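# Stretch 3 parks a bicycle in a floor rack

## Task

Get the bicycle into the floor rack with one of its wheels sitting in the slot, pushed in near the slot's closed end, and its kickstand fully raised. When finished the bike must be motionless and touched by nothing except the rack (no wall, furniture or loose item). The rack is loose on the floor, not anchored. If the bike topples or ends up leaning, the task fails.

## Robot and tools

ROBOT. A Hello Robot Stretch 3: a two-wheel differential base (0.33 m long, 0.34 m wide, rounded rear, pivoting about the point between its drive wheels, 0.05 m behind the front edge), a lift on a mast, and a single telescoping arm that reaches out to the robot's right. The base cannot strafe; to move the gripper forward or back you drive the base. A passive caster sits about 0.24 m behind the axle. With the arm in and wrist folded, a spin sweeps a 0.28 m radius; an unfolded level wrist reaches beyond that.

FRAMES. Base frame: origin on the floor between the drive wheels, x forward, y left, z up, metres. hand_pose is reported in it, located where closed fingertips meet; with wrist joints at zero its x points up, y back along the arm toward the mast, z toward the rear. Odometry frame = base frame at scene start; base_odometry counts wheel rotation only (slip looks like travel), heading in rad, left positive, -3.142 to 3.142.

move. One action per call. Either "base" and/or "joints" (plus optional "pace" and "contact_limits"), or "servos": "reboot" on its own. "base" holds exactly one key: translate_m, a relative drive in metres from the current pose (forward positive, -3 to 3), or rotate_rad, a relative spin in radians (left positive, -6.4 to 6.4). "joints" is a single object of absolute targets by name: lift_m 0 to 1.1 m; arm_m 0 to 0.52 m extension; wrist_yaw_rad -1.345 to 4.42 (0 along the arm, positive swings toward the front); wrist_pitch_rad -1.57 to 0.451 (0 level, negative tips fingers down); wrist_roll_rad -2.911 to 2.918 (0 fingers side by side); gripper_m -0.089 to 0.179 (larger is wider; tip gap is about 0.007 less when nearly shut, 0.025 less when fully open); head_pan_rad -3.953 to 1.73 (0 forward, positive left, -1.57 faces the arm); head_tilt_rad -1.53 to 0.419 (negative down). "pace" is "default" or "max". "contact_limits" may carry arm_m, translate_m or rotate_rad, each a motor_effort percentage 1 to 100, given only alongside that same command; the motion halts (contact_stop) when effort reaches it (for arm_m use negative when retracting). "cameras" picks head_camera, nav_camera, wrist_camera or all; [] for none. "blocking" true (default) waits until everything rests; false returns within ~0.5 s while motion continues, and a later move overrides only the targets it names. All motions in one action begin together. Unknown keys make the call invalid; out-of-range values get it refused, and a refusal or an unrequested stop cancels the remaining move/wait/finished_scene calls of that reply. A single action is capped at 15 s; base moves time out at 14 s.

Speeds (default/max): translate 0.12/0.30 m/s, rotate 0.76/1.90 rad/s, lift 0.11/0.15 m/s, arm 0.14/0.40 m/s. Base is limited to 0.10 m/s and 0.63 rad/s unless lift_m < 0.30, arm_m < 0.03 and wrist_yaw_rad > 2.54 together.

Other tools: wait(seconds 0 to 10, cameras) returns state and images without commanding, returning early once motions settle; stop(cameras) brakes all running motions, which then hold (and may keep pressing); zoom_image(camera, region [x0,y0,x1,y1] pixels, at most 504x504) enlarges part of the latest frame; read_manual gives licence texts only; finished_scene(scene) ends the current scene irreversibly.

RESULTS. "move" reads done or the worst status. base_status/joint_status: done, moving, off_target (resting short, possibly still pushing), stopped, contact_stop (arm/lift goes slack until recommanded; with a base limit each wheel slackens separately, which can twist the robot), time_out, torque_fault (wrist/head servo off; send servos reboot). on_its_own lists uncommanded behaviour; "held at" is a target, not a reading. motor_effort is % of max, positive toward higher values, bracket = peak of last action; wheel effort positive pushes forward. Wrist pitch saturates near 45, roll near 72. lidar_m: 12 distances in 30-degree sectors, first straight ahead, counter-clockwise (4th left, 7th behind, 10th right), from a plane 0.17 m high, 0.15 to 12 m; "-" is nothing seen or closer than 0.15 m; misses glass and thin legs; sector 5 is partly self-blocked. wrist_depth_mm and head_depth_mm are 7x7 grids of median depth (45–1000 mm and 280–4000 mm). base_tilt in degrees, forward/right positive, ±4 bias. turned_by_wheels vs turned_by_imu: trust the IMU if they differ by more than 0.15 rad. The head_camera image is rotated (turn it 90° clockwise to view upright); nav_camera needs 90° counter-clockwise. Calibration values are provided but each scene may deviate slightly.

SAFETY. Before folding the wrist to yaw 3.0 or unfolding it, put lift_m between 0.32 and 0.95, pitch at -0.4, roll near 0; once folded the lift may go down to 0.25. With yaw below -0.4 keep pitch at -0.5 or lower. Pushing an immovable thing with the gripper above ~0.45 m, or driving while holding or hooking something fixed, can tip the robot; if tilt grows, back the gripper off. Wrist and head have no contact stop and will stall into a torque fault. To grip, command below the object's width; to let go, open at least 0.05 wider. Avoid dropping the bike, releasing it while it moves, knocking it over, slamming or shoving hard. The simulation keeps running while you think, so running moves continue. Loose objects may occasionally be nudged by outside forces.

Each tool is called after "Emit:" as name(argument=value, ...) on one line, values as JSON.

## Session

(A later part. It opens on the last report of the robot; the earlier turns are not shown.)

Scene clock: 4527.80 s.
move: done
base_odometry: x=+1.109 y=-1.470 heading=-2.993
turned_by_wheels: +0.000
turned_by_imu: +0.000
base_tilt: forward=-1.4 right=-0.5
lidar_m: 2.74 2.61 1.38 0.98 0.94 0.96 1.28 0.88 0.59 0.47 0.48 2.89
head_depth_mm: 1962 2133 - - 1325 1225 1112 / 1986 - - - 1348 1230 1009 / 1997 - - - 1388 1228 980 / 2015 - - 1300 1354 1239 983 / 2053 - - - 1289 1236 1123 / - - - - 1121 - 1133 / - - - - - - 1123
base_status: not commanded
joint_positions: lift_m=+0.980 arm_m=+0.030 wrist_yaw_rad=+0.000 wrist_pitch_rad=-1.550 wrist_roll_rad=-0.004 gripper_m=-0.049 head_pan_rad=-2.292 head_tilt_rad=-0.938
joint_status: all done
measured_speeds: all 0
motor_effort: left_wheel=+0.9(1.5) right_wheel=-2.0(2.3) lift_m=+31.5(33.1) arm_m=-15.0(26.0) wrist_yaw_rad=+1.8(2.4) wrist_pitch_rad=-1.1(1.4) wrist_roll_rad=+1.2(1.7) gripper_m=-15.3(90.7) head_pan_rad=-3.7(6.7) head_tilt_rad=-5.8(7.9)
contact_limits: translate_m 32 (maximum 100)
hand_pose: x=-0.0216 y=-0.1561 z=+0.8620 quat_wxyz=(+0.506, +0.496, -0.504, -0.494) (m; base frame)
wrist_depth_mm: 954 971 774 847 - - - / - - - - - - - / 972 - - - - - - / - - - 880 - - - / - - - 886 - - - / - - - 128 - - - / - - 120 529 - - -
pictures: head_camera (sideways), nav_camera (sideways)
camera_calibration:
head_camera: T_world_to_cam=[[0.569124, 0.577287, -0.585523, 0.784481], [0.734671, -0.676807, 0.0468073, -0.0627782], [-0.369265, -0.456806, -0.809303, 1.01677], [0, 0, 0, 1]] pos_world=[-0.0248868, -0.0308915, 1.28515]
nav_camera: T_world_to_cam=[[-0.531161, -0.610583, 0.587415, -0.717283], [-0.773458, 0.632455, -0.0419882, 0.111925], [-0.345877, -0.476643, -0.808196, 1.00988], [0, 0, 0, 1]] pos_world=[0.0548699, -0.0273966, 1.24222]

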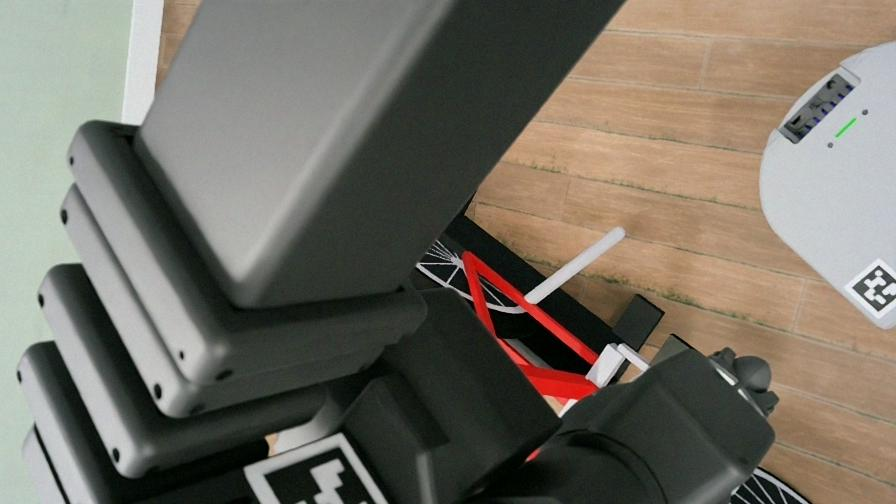

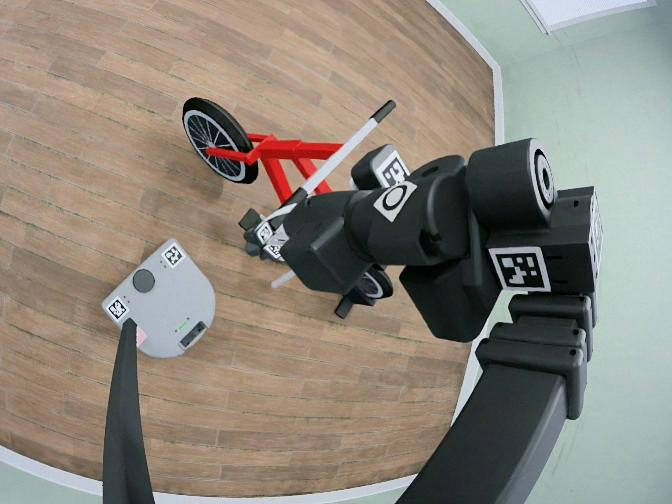

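Emit:
move(base={"translate_m": -0.33}, joints={"head_pan_rad": -1.9, "head_tilt_rad": -1.0}, cameras=["head_camera", "wrist_camera"])

Scene clock: 4541.83 s.
move: done
base_odometry: x=+1.435 y=-1.422 heading=-2.993
turned_by_wheels: +0.000
turned_by_imu: -0.001
base_tilt: forward=-1.3 right=-0.5
lidar_m: 3.02 2.89 1.12 0.80 0.76 0.78 1.04 1.85 0.61 0.49 0.60 0.65
head_depth_mm: - - - 1494 1337 1210 1099 / - - - 1477 1342 1220 974 / - - - 1407 1341 1216 974 / - - - - 1349 1207 987 / - - - - - 1208 1118 / 2392 - - - 1214 1228 1125 / 2433 - 1695 925 1092 1183 1122
base_status: done
joint_positions: lift_m=+0.980 arm_m=+0.030 wrist_yaw_rad=+0.000 wrist_pitch_rad=-1.550 wrist_roll_rad=-0.004 gripper_m=-0.049 head_pan_rad=-1.908 head_tilt_rad=-0.987
joint_status: all done
measured_speeds: all 0
motor_effort: left_wheel=-0.4(6.3) right_wheel=-3.2(6.9) lift_m=+28.4(30.6) arm_m=-13.9(15.6) wrist_yaw_rad=+0.4(1.8) wrist_pitch_rad=-0.9(1.3) wrist_roll_rad=+1.3(1.5) gripper_m=-15.2(15.8) head_pan_rad=+3.4(7.7) head_tilt_rad=-5.5(6.7)
hand_pose: x=-0.0216 y=-0.1561 z=+0.8620 quat_wxyz=(+0.506, +0.496, -0.504, -0.494) (m; base frame)
wrist_depth_mm: 967 988 976 985 - - - / 994 984 - - 980 - - / 985 - - - - - - / - - - 901 - - - / - - - 889 - - - / - - - 128 - - - / - - 120 523 - - -
pictures: head_camera (sideways), wrist_camera
camera_calibration:
head_camera: T_world_to_cam=[[0.320843, 0.774675, -0.544921, 0.733099], [0.933867, -0.3547, 0.0455992, -0.0624176], [-0.157959, -0.523514, -0.837247, 1.05181], [0, 0, 0, 1]] pos_world=[-0.0107774, -0.0394154, 1.28295]
wrist_camera: T_world_to_cam=[[-0.998898, -0.0469368, -0.000204527, -0.0316746], [-0.0466689, 0.992711, 0.111115, 0.105488], [-0.00501235, 0.111002, -0.993808, 1.03584], [0, 0, 0, 1]] pos_world=[-0.0215247, -0.221186, 1.0177]

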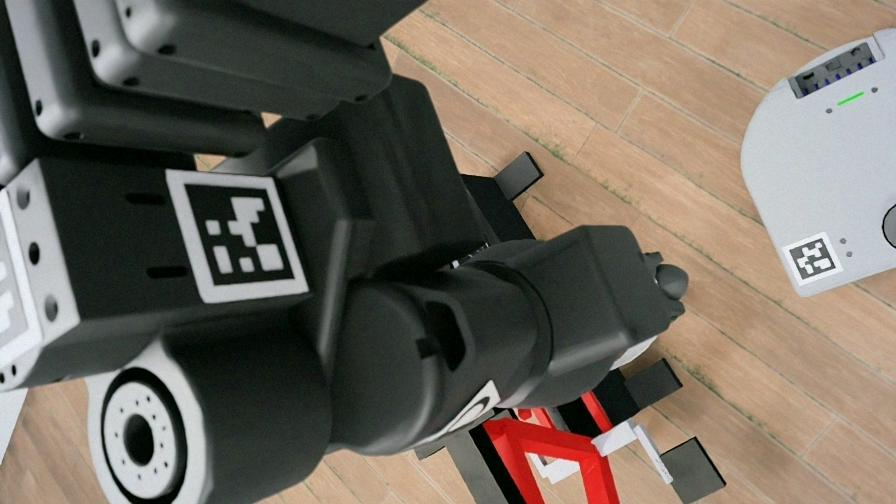

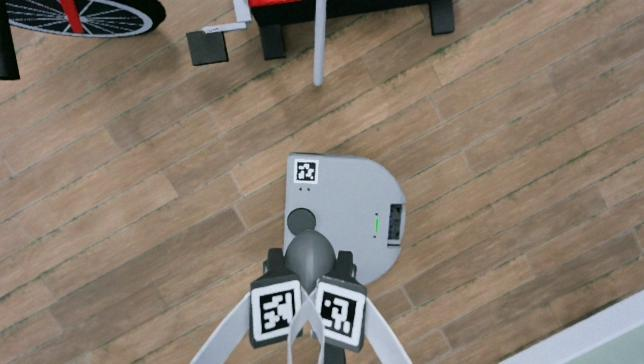

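Emit:
move(joints={"arm_m": 0.11, "wrist_yaw_rad": 0.3, "wrist_pitch_rad": -0.8, "wrist_roll_rad": 0, "gripper_m": -0.07, "lift_m": 0.5}, cameras=[])

Emit:
move(joints={"lift_m": 0.135}, cameras=["head_camera", "wrist_camera"])

Scene clock: 4559.37 s.
move: done
base_odometry: x=+1.435 y=-1.422 heading=-2.993
turned_by_wheels: +0.000
turned_by_imu: +0.000
base_tilt: forward=-1.3 right=-0.5
lidar_m: 3.02 2.89 1.12 0.80 0.76 0.78 1.04 1.85 0.61 0.48 0.60 0.65
head_depth_mm: 1832 1933 1688 1493 1341 1218 1096 / 1968 1967 1696 1498 1344 1213 486 / 2092 1951 1707 1474 1338 545 965 / 2212 1961 1719 1220 606 1214 986 / 2260 1979 1709 1492 702 1208 1118 / 2359 1984 1718 877 1204 1236 1118 / 2358 1995 1737 925 1088 1185 1129
base_status: not commanded
joint_positions: lift_m=+0.500 arm_m=+0.110 wrist_yaw_rad=+0.298 wrist_pitch_rad=-0.815 wrist_roll_rad=-0.004 gripper_m=-0.069 head_pan_rad=-1.908 head_tilt_rad=-0.987
joint_status: all done
measured_speeds: all 0
motor_effort: left_wheel=-0.2(1.2) right_wheel=-3.0(3.5) lift_m=+19.0(27.1) arm_m=+15.4(23.2) wrist_yaw_rad=+2.3(5.0) wrist_pitch_rad=+2.9(4.9) wrist_roll_rad=+1.0(2.1) gripper_m=-17.9(89.4) head_pan_rad=+3.3(4.6) head_tilt_rad=-4.9(6.4)
hand_pose: x=+0.0249 y=-0.4063 z=+0.4357 quat_wxyz=(+0.685, +0.374, -0.599, -0.180) (m; base frame)
wrist_depth_mm: 970 227 221 222 148 139 - / 856 902 881 253 959 985 - / 341 387 794 275 804 847 885 / 431 699 412 488 328 315 297 / 609 652 643 426 426 385 375 / 581 393 576 126 523 486 468 / 545 554 120 124 558 583 560
pictures: none
No camera images: "cameras" was empty.

Scene clock: 4563.53 s.
move: done
base_odometry: x=+1.435 y=-1.422 heading=-2.993
turned_by_wheels: +0.000
turned_by_imu: +0.000
base_tilt: forward=-1.3 right=-0.5
lidar_m: 3.01 2.89 1.12 0.80 0.76 0.78 1.05 1.84 0.61 0.58 0.60 0.65
head_depth_mm: 1845 1933 1682 1496 1337 1211 1094 / 1943 1959 1697 1496 1343 1209 968 / 2090 1958 1698 1476 1344 1220 938 / 2209 1952 1699 1224 1330 941 987 / 2273 1957 1718 1502 1242 1194 1113 / 2373 1988 1717 881 1216 1232 1118 / 2338 1986 1723 928 1089 1188 1131
base_status: not commanded
joint_positions: lift_m=+0.135 arm_m=+0.110 wrist_yaw_rad=+0.298 wrist_pitch_rad=-0.815 wrist_roll_rad=-0.004 gripper_m=-0.069 head_pan_rad=-1.908 head_tilt_rad=-0.987
joint_status: all done
measured_speeds: all 0
motor_effort: left_wheel=-0.9(1.0) right_wheel=-3.1(3.4) lift_m=+19.2(24.2) arm_m=+14.3(16.5) wrist_yaw_rad=+1.7(3.2) wrist_pitch_rad=+2.7(3.1) wrist_roll_rad=+1.2(1.3) gripper_m=-17.1(18.2) head_pan_rad=+4.2(4.8) head_tilt_rad=-5.7(6.3)
hand_pose: x=+0.0249 y=-0.4063 z=+0.0708 quat_wxyz=(+0.685, +0.374, -0.599, -0.180) (m; base frame)
wrist_depth_mm: 385 380 208 199 193 125 181 / 339 339 237 231 213 125 203 / 299 301 270 272 243 235 236 / 266 270 253 279 130 275 277 / 240 243 237 253 128 258 262 / 222 223 225 126 130 236 237 / 205 206 120 124 132 215 218
pictures: head_camera (sideways), wrist_camera
camera_calibration:
head_camera: T_world_to_cam=[[0.320854, 0.774723, -0.544846, 0.733002], [0.933869, -0.354697, 0.045597, -0.0624147], [-0.157931, -0.523445, -0.837295, 1.05187], [0, 0, 0, 1]] pos_world=[-0.0107765, -0.0394139, 1.28295]
wrist_camera: T_world_to_cam=[[-0.944405, -0.327267, 0.0315582, -0.114611], [-0.283194, 0.76093, -0.58377, 0.404862], [0.167035, -0.560252, -0.811306, -0.0124596], [0, 0, 0, 1]] pos_world=[0.00849614, -0.35256, 0.229854]

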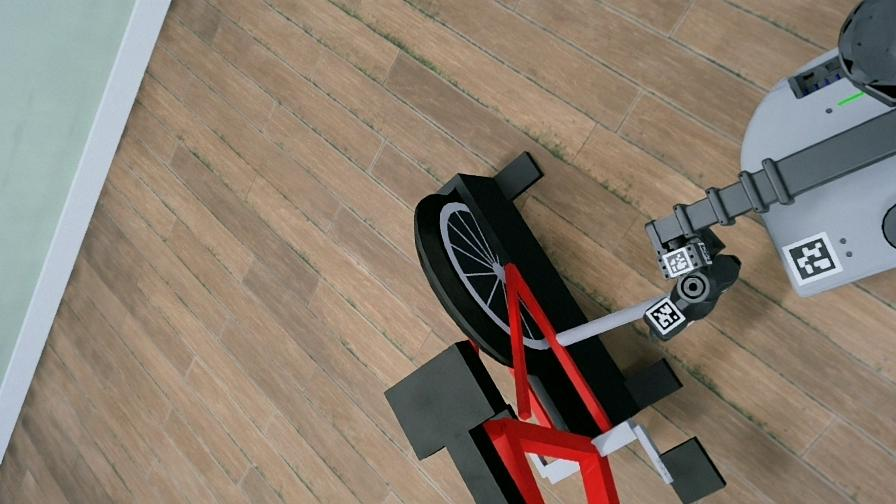

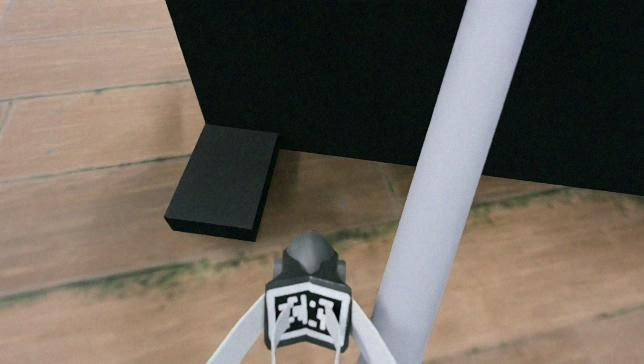

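Emit:
move(joints={"lift_m": 0.128, "arm_m": 0.13}, cameras=[])

Emit:
move(joints={"wrist_yaw_rad": -0.35}, cameras=["head_camera", "wrist_camera"])

Scene clock: 4568.33 s.
move: done
base_odometry: x=+1.435 y=-1.422 heading=-2.993
turned_by_wheels: +0.000
turned_by_imu: +0.000
base_tilt: forward=-1.3 right=-0.4
lidar_m: 3.01 2.89 1.12 0.80 0.76 0.78 1.04 1.85 0.61 0.58 0.60 0.65
head_depth_mm: 1832 1947 1695 1501 1344 1210 1090 / 1974 1962 1693 1502 1336 1221 977 / 2109 1962 1704 1478 1344 1197 937 / 2194 1973 1715 1227 1326 964 990 / 2261 1962 1715 1495 1246 1190 1120 / 2340 2003 1720 875 1222 1222 1120 / 2340 1988 1725 928 1088 1186 1121
base_status: not commanded
joint_positions: lift_m=+0.128 arm_m=+0.130 wrist_yaw_rad=+0.298 wrist_pitch_rad=-0.815 wrist_roll_rad=-0.004 gripper_m=-0.069 head_pan_rad=-1.908 head_tilt_rad=-0.987
joint_status: all done
measured_speeds: all 0
motor_effort: left_wheel=-0.1(0.9) right_wheel=-3.3(3.4) lift_m=+18.9(21.8) arm_m=+15.5(19.6) wrist_yaw_rad=+2.2(2.9) wrist_pitch_rad=+2.7(3.0) wrist_roll_rad=+1.3(1.3) gripper_m=-17.2(18.0) head_pan_rad=+4.1(4.7) head_tilt_rad=-5.7(6.2)
hand_pose: x=+0.0249 y=-0.4263 z=+0.0638 quat_wxyz=(+0.685, +0.374, -0.599, -0.180) (m; base frame)
wrist_depth_mm: 367 349 183 177 171 106 161 / 321 317 213 203 195 108 180 / 288 290 257 242 225 109 210 / 259 260 246 266 116 248 252 / 236 233 227 246 111 247 258 / 216 217 217 126 - 228 231 / 198 201 117 124 113 211 212
pictures: none
No camera images: "cameras" was empty.

Scene clock: 4570.27 s.
move: off_target
base_odometry: x=+1.435 y=-1.422 heading=-2.993
turned_by_wheels: +0.001
turned_by_imu: +0.001
base_tilt: forward=-1.3 right=-0.5
lidar_m: 3.01 2.89 1.12 0.80 0.76 0.78 1.04 1.84 0.61 0.59 0.58 0.53
head_depth_mm: 1847 1907 1687 1497 1335 1214 1092 / 1960 1962 1702 1498 1333 1220 970 / 2089 1948 1699 1358 1348 1201 939 / 2215 1964 1695 1177 1332 938 988 / 2282 2003 1709 977 1238 1206 1114 / 2368 1998 1744 892 1197 1208 1119 / 2357 1982 1727 1525 1157 1213 1127
base_status: not commanded
joint_positions: lift_m=+0.128 arm_m=+0.130 wrist_yaw_rad=-0.330 wrist_pitch_rad=-0.819 wrist_roll_rad=-0.002 gripper_m=-0.069 head_pan_rad=-1.908 head_tilt_rad=-0.987
joint_status: wrist_yaw_rad off_target (ended at -0.330, target -0.350)
measured_speeds: all 0
on_its_own: wrist_yaw_rad is at rest, and its effort (-18.7) is outside its rest range (-9 to +9)
motor_effort: left_wheel=+8.0(8.6) right_wheel=-15.8(20.0) lift_m=+21.8(22.7) arm_m=+6.4(16.2) wrist_yaw_rad=-18.7(36.6) wrist_pitch_rad=+3.4(3.6) wrist_roll_rad=+0.6(1.3) gripper_m=-17.3(18.0) head_pan_rad=+3.7(4.5) head_tilt_rad=-5.4(6.2)
hand_pose: x=-0.0726 y=-0.4239 z=+0.0631 quat_wxyz=(+0.594, +0.172, -0.685, -0.384) (m; base frame)
wrist_depth_mm: 144 157 174 119 255 324 412 / 156 176 201 121 304 349 345 / 177 199 231 123 302 309 319 / 198 227 262 123 272 278 280 / 212 236 240 124 245 249 253 / 195 211 214 125 220 228 231 / 180 193 114 123 201 209 211
pictures: head_camera (sideways), wrist_camera
camera_calibration:
head_camera: T_world_to_cam=[[0.320854, 0.774723, -0.544846, 0.733002], [0.933869, -0.354697, 0.045597, -0.0624147], [-0.157931, -0.523445, -0.837295, 1.05187], [0, 0, 0, 1]] pos_world=[-0.0107765, -0.0394139, 1.28295]
wrist_camera: T_world_to_cam=[[-0.956176, 0.291234, 0.0301663, 0.0492048], [0.220438, 0.783866, -0.580483, 0.432201], [-0.192703, -0.548394, -0.813713, -0.0331574], [0, 0, 0, 1]] pos_world=[-0.0546146, -0.371302, 0.22242]

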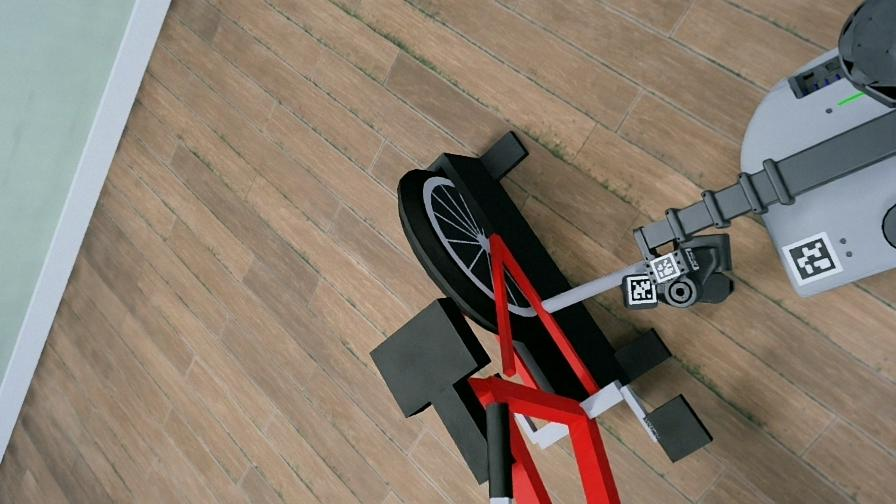

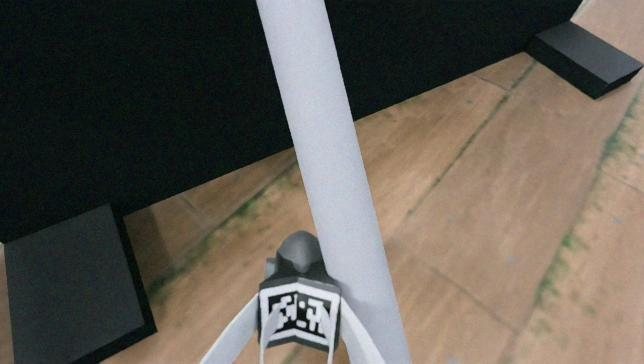

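Emit:
move(joints={"wrist_yaw_rad": 0.1}, cameras=[])

Emit:
move(joints={"wrist_yaw_rad": -0.7}, pace="max", cameras=["head_camera", "wrist_camera"])

Scene clock: 4575.57 s.
move: done
base_odometry: x=+1.435 y=-1.422 heading=-2.993
turned_by_wheels: +0.000
turned_by_imu: +0.000
base_tilt: forward=-1.4 right=-0.4
lidar_m: 3.01 2.89 1.12 0.80 0.76 0.78 1.04 1.85 0.61 0.50 0.58 0.53
head_depth_mm: 1854 1939 1684 1490 1335 1213 1094 / 1967 1970 1687 1499 1342 1215 973 / 2112 1949 1689 1386 1345 1198 939 / 2240 1973 1699 1170 1329 958 982 / 2295 1989 1727 975 1243 1193 1118 / 2376 1995 1715 894 1200 1216 1129 / 2378 1986 1720 1527 1165 1216 1121
base_status: not commanded
joint_positions: lift_m=+0.128 arm_m=+0.130 wrist_yaw_rad=+0.098 wrist_pitch_rad=-0.816 wrist_roll_rad=-0.002 gripper_m=-0.069 head_pan_rad=-1.908 head_tilt_rad=-0.987
joint_status: all done
measured_speeds: all 0
motor_effort: left_wheel=+3.5(8.0) right_wheel=-4.2(15.9) lift_m=+32.6(32.9) arm_m=-14.9(15.4) wrist_yaw_rad=+2.2(15.9) wrist_pitch_rad=+2.8(3.9) wrist_roll_rad=+0.1(0.9) gripper_m=-17.3(18.2) head_pan_rad=+4.2(4.6) head_tilt_rad=-5.6(6.1)
hand_pose: x=-0.0062 y=-0.4323 z=+0.0636 quat_wxyz=(+0.663, +0.312, -0.634, -0.249) (m; base frame)
wrist_depth_mm: 366 154 158 165 171 164 173 / 323 183 183 187 198 191 202 / 286 280 214 226 234 121 259 / 256 260 242 262 270 116 283 / 234 234 220 244 247 119 254 / 215 214 204 127 226 115 230 / 198 200 117 124 207 115 211
pictures: none
No camera images: "cameras" was empty.

Scene clock: 4576.53 s.
move: off_target
base_odometry: x=+1.435 y=-1.422 heading=-2.992
turned_by_wheels: +0.001
turned_by_imu: +0.001
base_tilt: forward=-1.4 right=-0.4
lidar_m: 3.01 2.89 1.12 0.80 0.76 0.78 1.05 1.84 0.61 3.11 0.57 0.53
head_depth_mm: 1848 1942 1694 1494 1332 1208 1096 / 1962 1945 1699 1497 1342 1213 966 / 2100 1945 1710 1366 1347 1205 936 / 2193 1948 1704 1193 1326 934 981 / 2294 1981 1704 974 1279 1212 1116 / 2364 1985 1728 893 1201 1214 1119 / 2361 2004 1736 1530 1160 1224 1124
base_status: not commanded
joint_positions: lift_m=+0.128 arm_m=+0.130 wrist_yaw_rad=-0.662 wrist_pitch_rad=-0.847 wrist_roll_rad=-0.002 gripper_m=-0.069 head_pan_rad=-1.908 head_tilt_rad=-0.987
joint_status: wrist_yaw_rad off_target (ended at -0.662, target -0.700)
measured_speeds: all 0
on_its_own: right_wheel is at rest, and its effort (-22.3) is outside its rest range (-21 to +21); wrist_yaw_rad is at rest, and its effort (-33.3) is outside its rest range (-9 to +9)
motor_effort: left_wheel=+11.2(11.8) right_wheel=-22.3(23.2) lift_m=+35.1(35.3) arm_m=-13.8(14.8) wrist_yaw_rad=-33.3(45.7) wrist_pitch_rad=+8.8(9.3) wrist_roll_rad=+0.8(0.8) gripper_m=-16.9(18.1) head_pan_rad=+3.6(4.5) head_tilt_rad=-5.8(6.2)
hand_pose: x=-0.1147 y=-0.3944 z=+0.0587 quat_wxyz=(+0.516, +0.066, -0.703, -0.485) (m; base frame)
wrist_depth_mm: 165 114 245 327 367 377 389 / 181 195 131 321 328 335 340 / 193 229 127 289 290 295 302 / 210 250 250 251 263 270 271 / 224 231 235 145 239 242 244 / 209 213 210 130 217 222 223 / 195 198 118 123 203 205 206
pictures: head_camera (sideways), wrist_camera
camera_calibration:
head_camera: T_world_to_cam=[[0.320743, 0.774877, -0.544693, 0.732802], [0.933932, -0.354531, 0.0455923, -0.0624089], [-0.157782, -0.523329, -0.837396, 1.052], [0, 0, 0, 1]] pos_world=[-0.010768, -0.0394138, 1.28294]
wrist_camera: T_world_to_cam=[[-0.809878, 0.585865, 0.029332, 0.133563], [0.473517, 0.68245, -0.556816, 0.403397], [-0.346237, -0.437064, -0.830118, -0.00144072], [0, 0, 0, 1]] pos_world=[-0.0833446, -0.354177, 0.219504]

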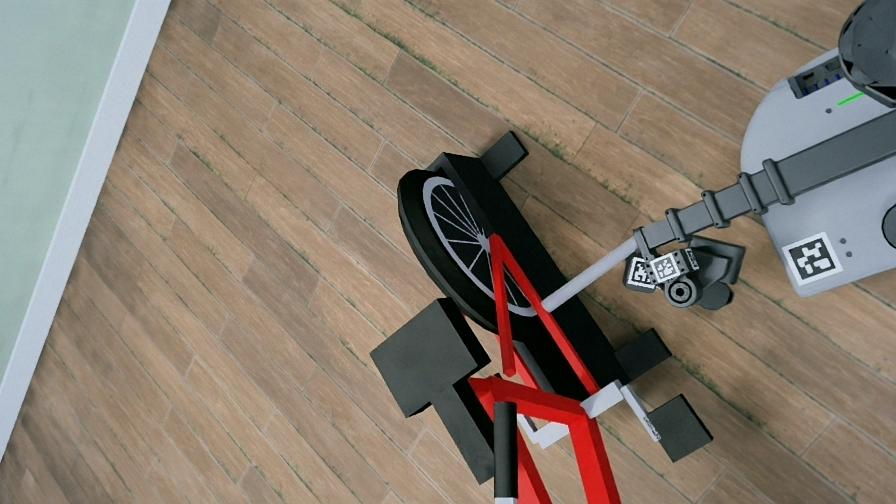

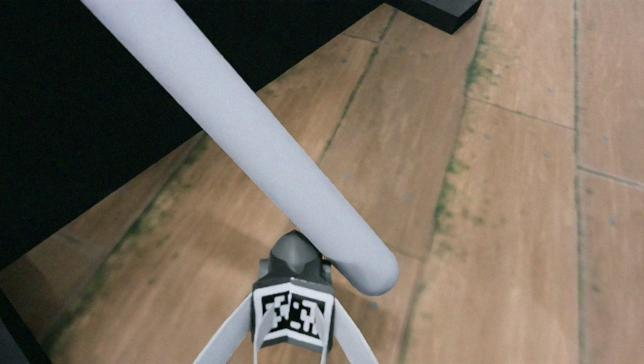

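Emit:
move(base={"translate_m": -0.06}, joints={"arm_m": 0.145}, contact_limits={"translate_m": 50}, cameras=["head_camera", "wrist_camera"])

Scene clock: 4583.30 s.
move: done
base_odometry: x=+1.495 y=-1.413 heading=-2.992
turned_by_wheels: +0.000
turned_by_imu: +0.000
base_tilt: forward=-1.3 right=-0.5
lidar_m: 3.06 2.94 1.07 0.76 0.73 0.75 1.00 1.79 0.62 0.56 0.68 0.58
head_depth_mm: 1809 1923 1687 1492 1335 1214 1092 / 1893 1925 1706 1490 1342 1220 972 / 2032 1965 1699 1470 1353 1196 939 / 2138 1983 1709 1208 1320 947 978 / 2276 1965 1710 1190 1260 1211 1118 / 2348 1985 1730 881 1208 1223 1128 / 2383 1990 1733 1504 1096 1187 1124
base_status: done
joint_positions: lift_m=+0.128 arm_m=+0.145 wrist_yaw_rad=-0.596 wrist_pitch_rad=-0.851 wrist_roll_rad=-0.002 gripper_m=-0.069 head_pan_rad=-1.908 head_tilt_rad=-0.988
joint_status: all done
measured_speeds: all 0
on_its_own: wrist_yaw_rad is held at -0.603, not at your -0.700, by its stall guard, which is not easing now
motor_effort: left_wheel=+5.7(6.8) right_wheel=-12.1(21.6) lift_m=+35.9(35.9) arm_m=-7.5(23.6) wrist_yaw_rad=-6.0(22.5) wrist_pitch_rad=+9.4(14.7) wrist_roll_rad=+0.6(0.8) gripper_m=-17.0(18.1) head_pan_rad=+4.1(4.6) head_tilt_rad=-5.2(6.1)
contact_limits: translate_m 50 (maximum 100)
hand_pose: x=-0.1062 y=-0.4147 z=+0.0581 quat_wxyz=(+0.531, +0.091, -0.701, -0.468) (m; base frame)
wrist_depth_mm: - 179 229 303 355 379 389 / 98 103 259 311 326 332 335 / 190 108 117 287 290 296 297 / 207 242 119 259 262 265 273 / 223 229 230 133 239 242 244 / 210 210 213 125 216 222 224 / 193 195 119 124 203 204 207
pictures: head_camera (sideways), wrist_camera
camera_calibration:
head_camera: T_world_to_cam=[[0.320758, 0.774921, -0.54462, 0.732708], [0.933931, -0.354535, 0.04559, -0.062406], [-0.157758, -0.523261, -0.837443, 1.05206], [0, 0, 0, 1]] pos_world=[-0.0107675, -0.0394122, 1.28294]
wrist_camera: T_world_to_cam=[[-0.846459, 0.531661, 0.0290299, 0.125957], [0.42918, 0.713536, -0.553779, 0.420932], [-0.315137, -0.456293, -0.832157, -0.0123873], [0, 0, 0, 1]] pos_world=[-0.0779412, -0.372969, 0.219139]

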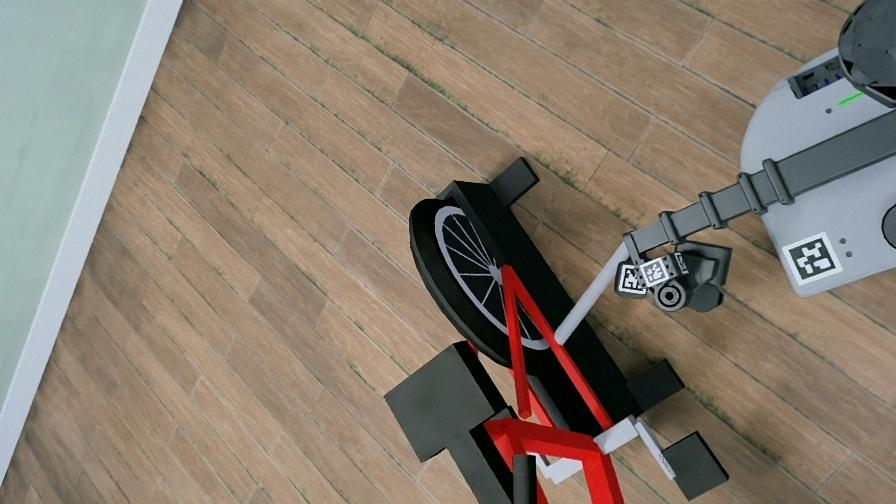

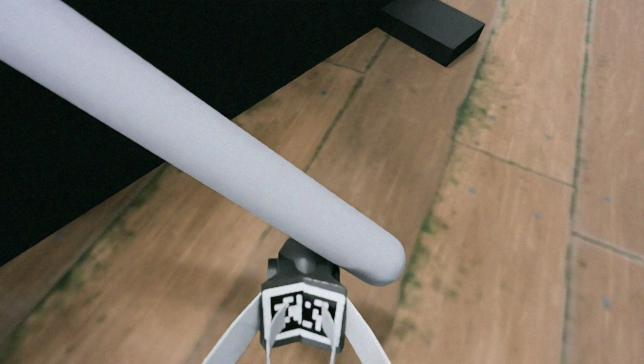

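Emit:
move(base={"translate_m": -0.06}, joints={"lift_m": 0.14, "arm_m": 0.15}, contact_limits={"translate_m": 50}, cameras=["head_camera", "wrist_camera"])

Scene clock: 4587.90 s.
move: done
base_odometry: x=+1.554 y=-1.404 heading=-2.992
turned_by_wheels: +0.000
turned_by_imu: +0.000
base_tilt: forward=-1.4 right=-0.4
lidar_m: 3.14 2.97 1.03 0.73 0.70 0.72 0.96 1.75 0.64 0.49 0.75 0.64
head_depth_mm: 1734 1904 1692 1495 1330 1214 1089 / 1848 1964 1691 1501 1340 1218 969 / 1990 1956 1703 1500 1346 1201 940 / 2151 1951 1700 1285 1339 947 982 / 2219 1984 1712 1185 1274 1209 1122 / 2285 1973 1716 1501 1202 1231 1121 / 2365 1998 1735 865 1093 1216 1122
base_status: done
joint_positions: lift_m=+0.140 arm_m=+0.150 wrist_yaw_rad=-0.600 wrist_pitch_rad=-0.821 wrist_roll_rad=-0.002 gripper_m=-0.069 head_pan_rad=-1.908 head_tilt_rad=-0.988
joint_status: all done
measured_speeds: all 0
on_its_own: wrist_yaw_rad is held at -0.603, not at your -0.700, by its stall guard, which is not easing now
motor_effort: left_wheel=-0.9(3.6) right_wheel=-4.4(15.9) lift_m=+20.0(44.0) arm_m=+11.9(20.8) wrist_yaw_rad=-4.1(13.5) wrist_pitch_rad=+3.7(14.5) wrist_roll_rad=+0.6(0.8) gripper_m=-17.8(18.1) head_pan_rad=+4.2(4.8) head_tilt_rad=-5.4(6.2)
contact_limits: translate_m 50 (maximum 100)
hand_pose: x=-0.1102 y=-0.4245 z=+0.0749 quat_wxyz=(+0.537, +0.079, -0.702, -0.461) (m; base frame)
wrist_depth_mm: 166 191 237 306 425 429 438 / 180 207 267 338 343 369 380 / 108 219 297 315 318 327 333 / 204 118 129 284 288 291 298 / 237 252 248 248 260 264 266 / 227 228 229 127 236 240 244 / 208 209 117 124 218 219 221
pictures: head_camera (sideways), wrist_camera
camera_calibration:
head_camera: T_world_to_cam=[[0.320758, 0.774921, -0.54462, 0.732708], [0.933931, -0.354534, 0.04559, -0.062406], [-0.157758, -0.523261, -0.837443, 1.05206], [0, 0, 0, 1]] pos_world=[-0.0107675, -0.0394123, 1.28294]
wrist_camera: T_world_to_cam=[[-0.844025, 0.535459, 0.0300907, 0.129116], [0.422042, 0.697775, -0.578783, 0.433321], [-0.330911, -0.475808, -0.814926, -0.0154975], [0, 0, 0, 1]] pos_world=[-0.0790306, -0.378871, 0.234284]

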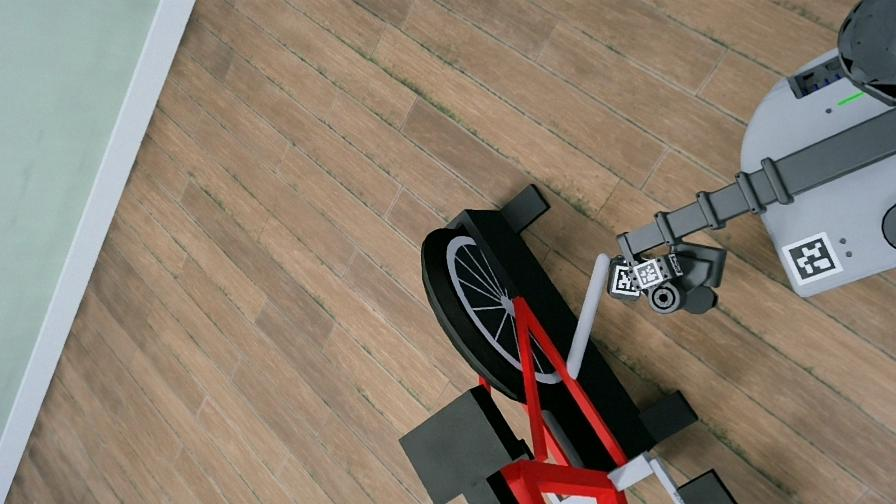

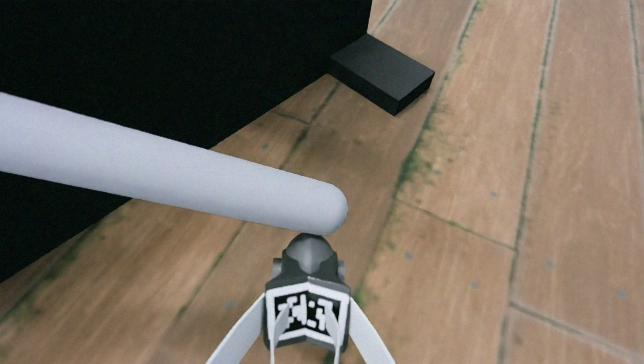

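Emit:
move(joints={"lift_m": 0.13, "arm_m": 0.19}, contact_limits={"arm_m": 40}, cameras=["wrist_camera"])

Scene clock: 4591.43 s.
move: done
base_odometry: x=+1.554 y=-1.404 heading=-2.992
turned_by_wheels: +0.000
turned_by_imu: +0.000
base_tilt: forward=-1.3 right=-0.5
lidar_m: 3.12 2.98 1.03 0.73 0.70 0.72 0.96 1.74 0.64 0.57 0.75 0.64
head_depth_mm: 1750 1904 1684 1488 1337 1209 1090 / 1841 1955 1709 1490 1340 1217 973 / 1977 1952 1694 1508 1335 1222 942 / 2124 1979 1719 1283 1339 1177 984 / 2224 1982 1705 1174 1293 1211 1124 / 2300 1988 1715 1490 1204 1222 1122 / 2369 1983 1736 863 1096 1216 1122
base_status: not commanded
joint_positions: lift_m=+0.130 arm_m=+0.190 wrist_yaw_rad=-0.601 wrist_pitch_rad=-0.816 wrist_roll_rad=-0.002 gripper_m=-0.069 head_pan_rad=-1.908 head_tilt_rad=-0.988
joint_status: all done
measured_speeds: all 0
on_its_own: wrist_yaw_rad is held at -0.603, not at your -0.700, by its stall guard, which is not easing now
motor_effort: left_wheel=-1.2(1.5) right_wheel=-4.2(4.5) lift_m=+18.9(24.4) arm_m=+15.9(21.7) wrist_yaw_rad=-1.8(3.0) wrist_pitch_rad=+3.0(3.7) wrist_roll_rad=+0.2(0.8) gripper_m=-17.4(18.1) head_pan_rad=+3.3(4.4) head_tilt_rad=-5.6(6.2)
contact_limits: arm_m 40 (drawing in: default 34, maximum 55; extending or still: default 43, maximum 70); translate_m 50 (maximum 100)
hand_pose: x=-0.1110 y=-0.4652 z=+0.0656 quat_wxyz=(+0.538, +0.076, -0.702, -0.460) (m; base frame)
wrist_depth_mm: 133 155 187 250 389 412 415 / 144 171 211 294 318 357 371 / 157 187 242 298 305 314 321 / 173 205 261 274 275 281 286 / 190 231 243 248 251 254 257 / 210 219 223 126 226 230 235 / 200 201 116 124 210 211 213
pictures: wrist_camera
camera_calibration:
wrist_camera: T_world_to_cam=[[-0.843063, 0.536962, 0.0302633, 0.151311], [0.421522, 0.694667, -0.582886, 0.455451], [-0.334011, -0.478653, -0.81199, -0.0445384], [0, 0, 0, 1]] pos_world=[-0.0792939, -0.418954, 0.224732]

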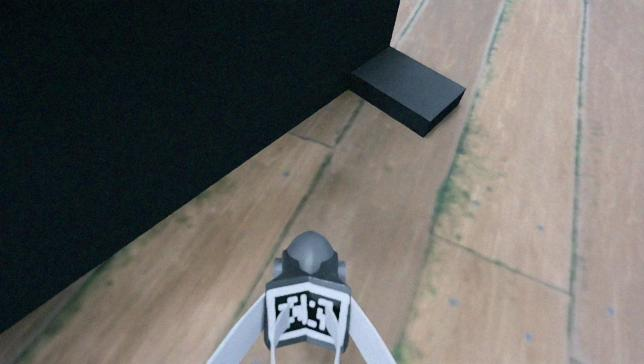

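Emit:
wait(seconds=0.5, cameras=["head_camera", "nav_camera"])

Emit:
zoom_image(camera="head_camera", region=[400, 180, 760, 500])

Scene clock: 4593.70 s.
base_odometry: x=+1.554 y=-1.404 heading=-2.992
turned_by_wheels: +0.000
turned_by_imu: +0.000
base_tilt: forward=-1.3 right=-0.5
lidar_m: 3.12 2.98 1.03 0.73 0.70 0.72 0.96 1.75 0.64 0.56 0.75 0.64
head_depth_mm: 1750 1906 1679 1494 1340 1209 1090 / 1866 1942 1699 1507 1339 1215 972 / 1979 1956 1702 1508 1338 1212 939 / 2128 1982 1702 1282 1337 1176 981 / 2229 1975 1718 1174 1295 1215 1114 / 2313 1997 1727 1497 1209 1227 1121 / 2348 1995 1736 868 1094 1219 1122
base_status: not commanded
joint_positions: lift_m=+0.130 arm_m=+0.190 wrist_yaw_rad=-0.601 wrist_pitch_rad=-0.816 wrist_roll_rad=-0.002 gripper_m=-0.069 head_pan_rad=-1.908 head_tilt_rad=-0.988
joint_status: all done
measured_speeds: all 0
on_its_own: wrist_yaw_rad is held at -0.603, not at your -0.700, by its stall guard, which is not easing now
motor_effort: left_wheel=-0.6(1.5) right_wheel=-4.1(4.5) lift_m=+19.2(24.4) arm_m=+15.9(21.7) wrist_yaw_rad=-1.9(3.0) wrist_pitch_rad=+3.0(3.7) wrist_roll_rad=+0.2(0.8) gripper_m=-17.5(18.1) head_pan_rad=+3.9(4.4) head_tilt_rad=-5.8(6.2)
contact_limits: arm_m 40 (drawing in: default 34, maximum 55; extending or still: default 43, maximum 70); translate_m 50 (maximum 100)
hand_pose: x=-0.1110 y=-0.4652 z=+0.0656 quat_wxyz=(+0.538, +0.076, -0.702, -0.460) (m; base frame)
wrist_depth_mm: 133 154 188 249 390 414 427 / 144 170 211 297 318 356 367 / 158 186 243 301 305 315 319 / 171 205 263 271 277 282 283 / 190 232 241 247 250 255 256 / 209 217 219 126 228 230 234 / 199 203 117 123 209 210 213
wait: 0.50 s; at rest from the start
pictures: head_camera (sideways), nav_camera (sideways)
camera_calibration:
head_camera: T_world_to_cam=[[0.320758, 0.774921, -0.54462, 0.732708], [0.933931, -0.354535, 0.04559, -0.062406], [-0.157758, -0.523261, -0.837443, 1.05206], [0, 0, 0, 1]] pos_world=[-0.0107675, -0.0394123, 1.28294]
nav_camera: T_world_to_cam=[[-0.273119, -0.791663, 0.546512, -0.665569], [-0.953338, 0.298726, -0.0437021, 0.115251], [-0.12866, -0.532947, -0.83631, 1.0451], [0, 0, 0, 1]] pos_world=[0.0625568, -0.00435194, 1.24281]

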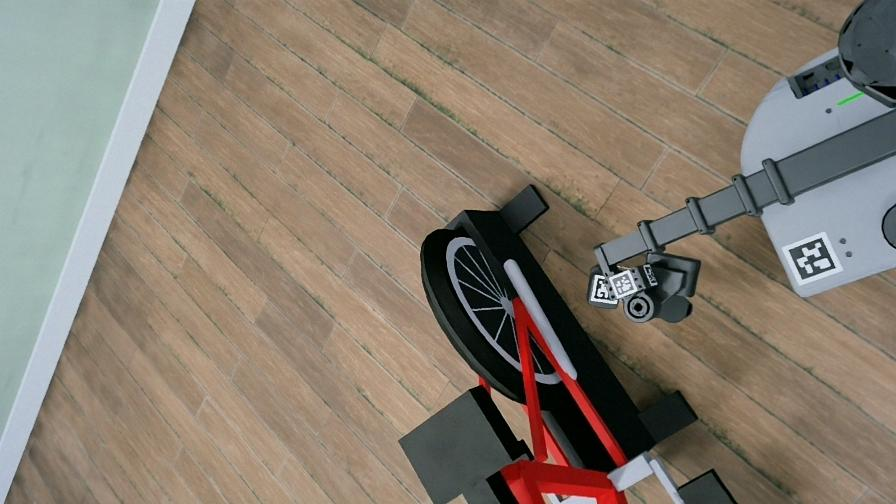

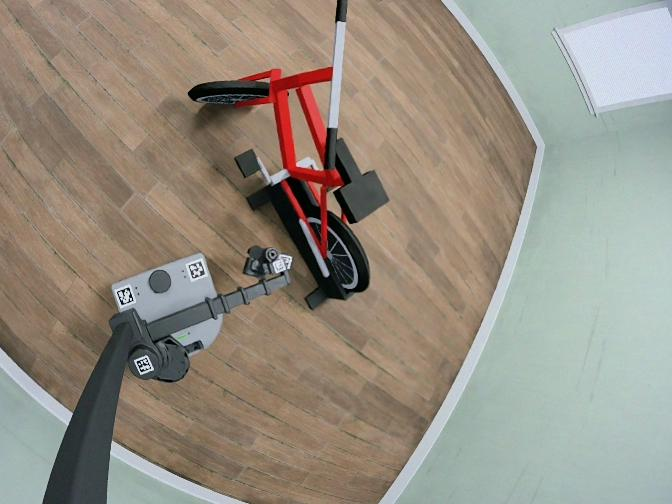

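Scaled by 1.400 from the camera's 896x504 image, which has a finer 1280x720 frame.

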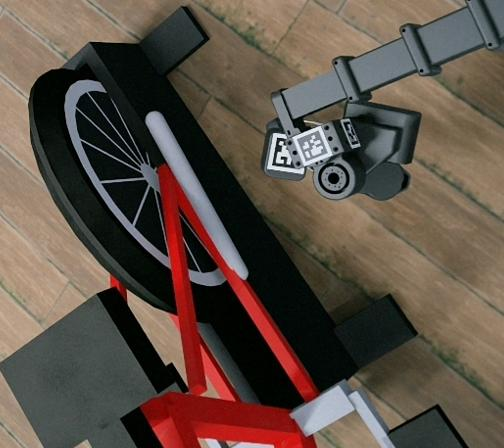

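Emit:
move(joints={"arm_m": 0.03}, cameras=[])

Emit:
move(joints={"lift_m": 0.35, "head_pan_rad": -1.4, "head_tilt_rad": -0.7}, cameras=["head_camera", "nav_camera"])

Scene clock: 4602.87 s.
move: done
base_odometry: x=+1.554 y=-1.404 heading=-2.992
turned_by_wheels: +0.000
turned_by_imu: +0.000
base_tilt: forward=-1.3 right=-0.4
lidar_m: 3.11 2.98 1.03 0.73 0.70 0.72 0.96 1.74 0.69 0.56 0.75 0.64
head_depth_mm: 1732 1887 1686 1490 1330 1220 1095 / 1852 1950 1708 1498 1338 1214 972 / 1993 1960 1703 1506 1349 1217 897 / 2129 1975 1709 1283 1346 1188 950 / 2232 1989 1724 1172 1295 1224 1122 / 2288 1977 1724 1490 1214 1234 1121 / 2387 2019 1743 869 1090 1222 1124
base_status: not commanded
joint_positions: lift_m=+0.130 arm_m=+0.030 wrist_yaw_rad=-0.602 wrist_pitch_rad=-0.815 wrist_roll_rad=-0.002 gripper_m=-0.069 head_pan_rad=-1.908 head_tilt_rad=-0.988
joint_status: all done
measured_speeds: all 0
on_its_own: wrist_yaw_rad is held at -0.603, not at your -0.700, by its stall guard, which is not easing now
motor_effort: left_wheel=-0.9(1.6) right_wheel=-4.3(4.4) lift_m=+21.1(21.4) arm_m=-15.6(21.6) wrist_yaw_rad=-1.2(3.4) wrist_pitch_rad=+2.8(3.1) wrist_roll_rad=+0.3(0.8) gripper_m=-16.6(18.0) head_pan_rad=+4.2(4.3) head_tilt_rad=-6.0(6.1)
contact_limits: translate_m 50 (maximum 100)
hand_pose: x=-0.1111 y=-0.3053 z=+0.0657 quat_wxyz=(+0.538, +0.076, -0.702, -0.460) (m; base frame)
wrist_depth_mm: 267 306 368 386 409 417 429 / 284 320 338 350 353 359 368 / 291 297 302 304 310 314 323 / 262 266 268 271 277 281 288 / 236 239 242 248 251 253 258 / 218 219 222 126 228 233 235 / 199 203 117 124 209 212 213
pictures: none
No camera images: "cameras" was empty.

Scene clock: 4605.70 s.
move: done
base_odometry: x=+1.554 y=-1.404 heading=-2.992
turned_by_wheels: +0.000
turned_by_imu: +0.000
base_tilt: forward=-1.4 right=-0.5
lidar_m: 3.12 2.97 1.03 0.73 0.70 0.72 0.96 1.75 0.64 0.56 0.75 0.63
head_depth_mm: 2336 2497 2378 1900 1586 1156 1175 / 2639 2859 2410 1932 1583 1084 1187 / 2992 3124 2419 1919 1587 1053 1180 / 2986 3223 2456 1929 916 1089 1170 / 2855 3084 2455 1954 1599 1082 1182 / 2721 3009 2482 1946 1633 1058 1157 / 2618 2899 2495 1961 1622 986 1204
base_status: not commanded
joint_positions: lift_m=+0.350 arm_m=+0.030 wrist_yaw_rad=-0.602 wrist_pitch_rad=-0.815 wrist_roll_rad=-0.002 gripper_m=-0.069 head_pan_rad=-1.408 head_tilt_rad=-0.705
joint_status: all done
measured_speeds: all 0
on_its_own: wrist_yaw_rad is held at -0.603, not at your -0.700, by its stall guard, which is not easing now
motor_effort: left_wheel=-1.0(1.6) right_wheel=-4.3(4.4) lift_m=+33.2(39.4) arm_m=-13.2(15.9) wrist_yaw_rad=-3.1(3.3) wrist_pitch_rad=+2.9(3.0) wrist_roll_rad=+0.6(0.8) gripper_m=-18.0(18.3) head_pan_rad=+4.0(8.8) head_tilt_rad=+2.3(3.8)
contact_limits: translate_m 50 (maximum 100)
hand_pose: x=-0.1111 y=-0.3053 z=+0.2857 quat_wxyz=(+0.538, +0.076, -0.702, -0.460) (m; base frame)
wrist_depth_mm: 273 322 398 772 831 840 870 / 291 338 443 673 705 734 749 / 314 347 495 597 624 628 653 / 337 423 532 558 550 567 561 / 376 473 484 505 507 509 515 / 417 441 435 126 454 460 464 / 400 401 120 125 415 422 431
pictures: head_camera (sideways), nav_camera (sideways)
camera_calibration:
head_camera: T_world_to_cam=[[-0.0598009, 0.651106, -0.756627, 1.01128], [0.987392, 0.149878, 0.0509359, -0.0697097], [0.146566, -0.744041, -0.65186, 0.808874], [0, 0, 0, 1]] pos_world=[0.0107525, -0.0461667, 1.29598]
nav_camera: T_world_to_cam=[[0.109551, -0.642451, 0.758455, -0.944071], [-0.978149, -0.205326, -0.0326381, 0.101012], [0.176699, -0.738307, -0.650907, 0.80214], [0, 0, 0, 1]] pos_world=[0.0604922, 0.00644578, 1.24145]

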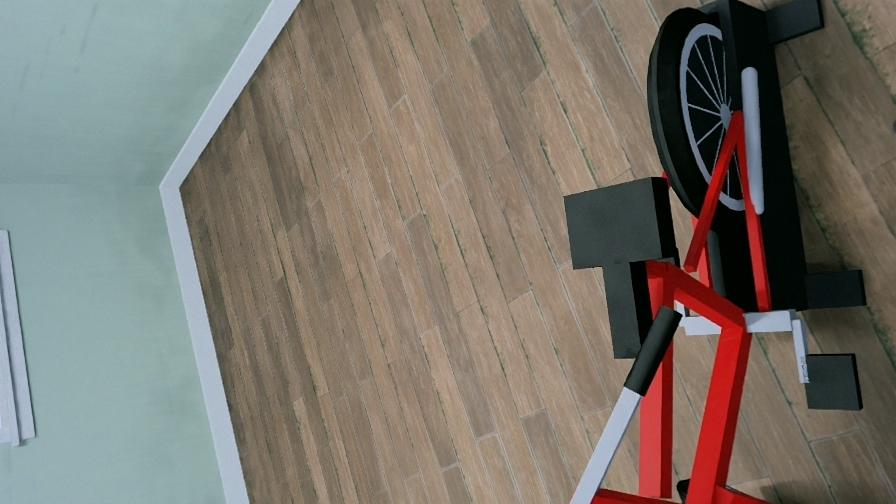

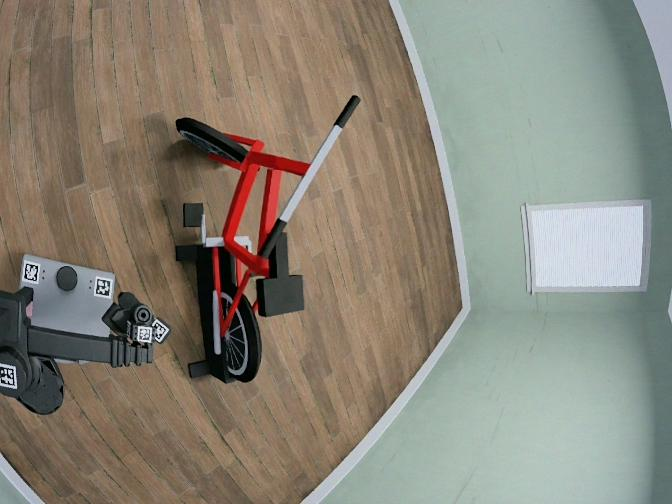

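Emit:
finished_scene(scene=2)

The scene is finished: the task was done.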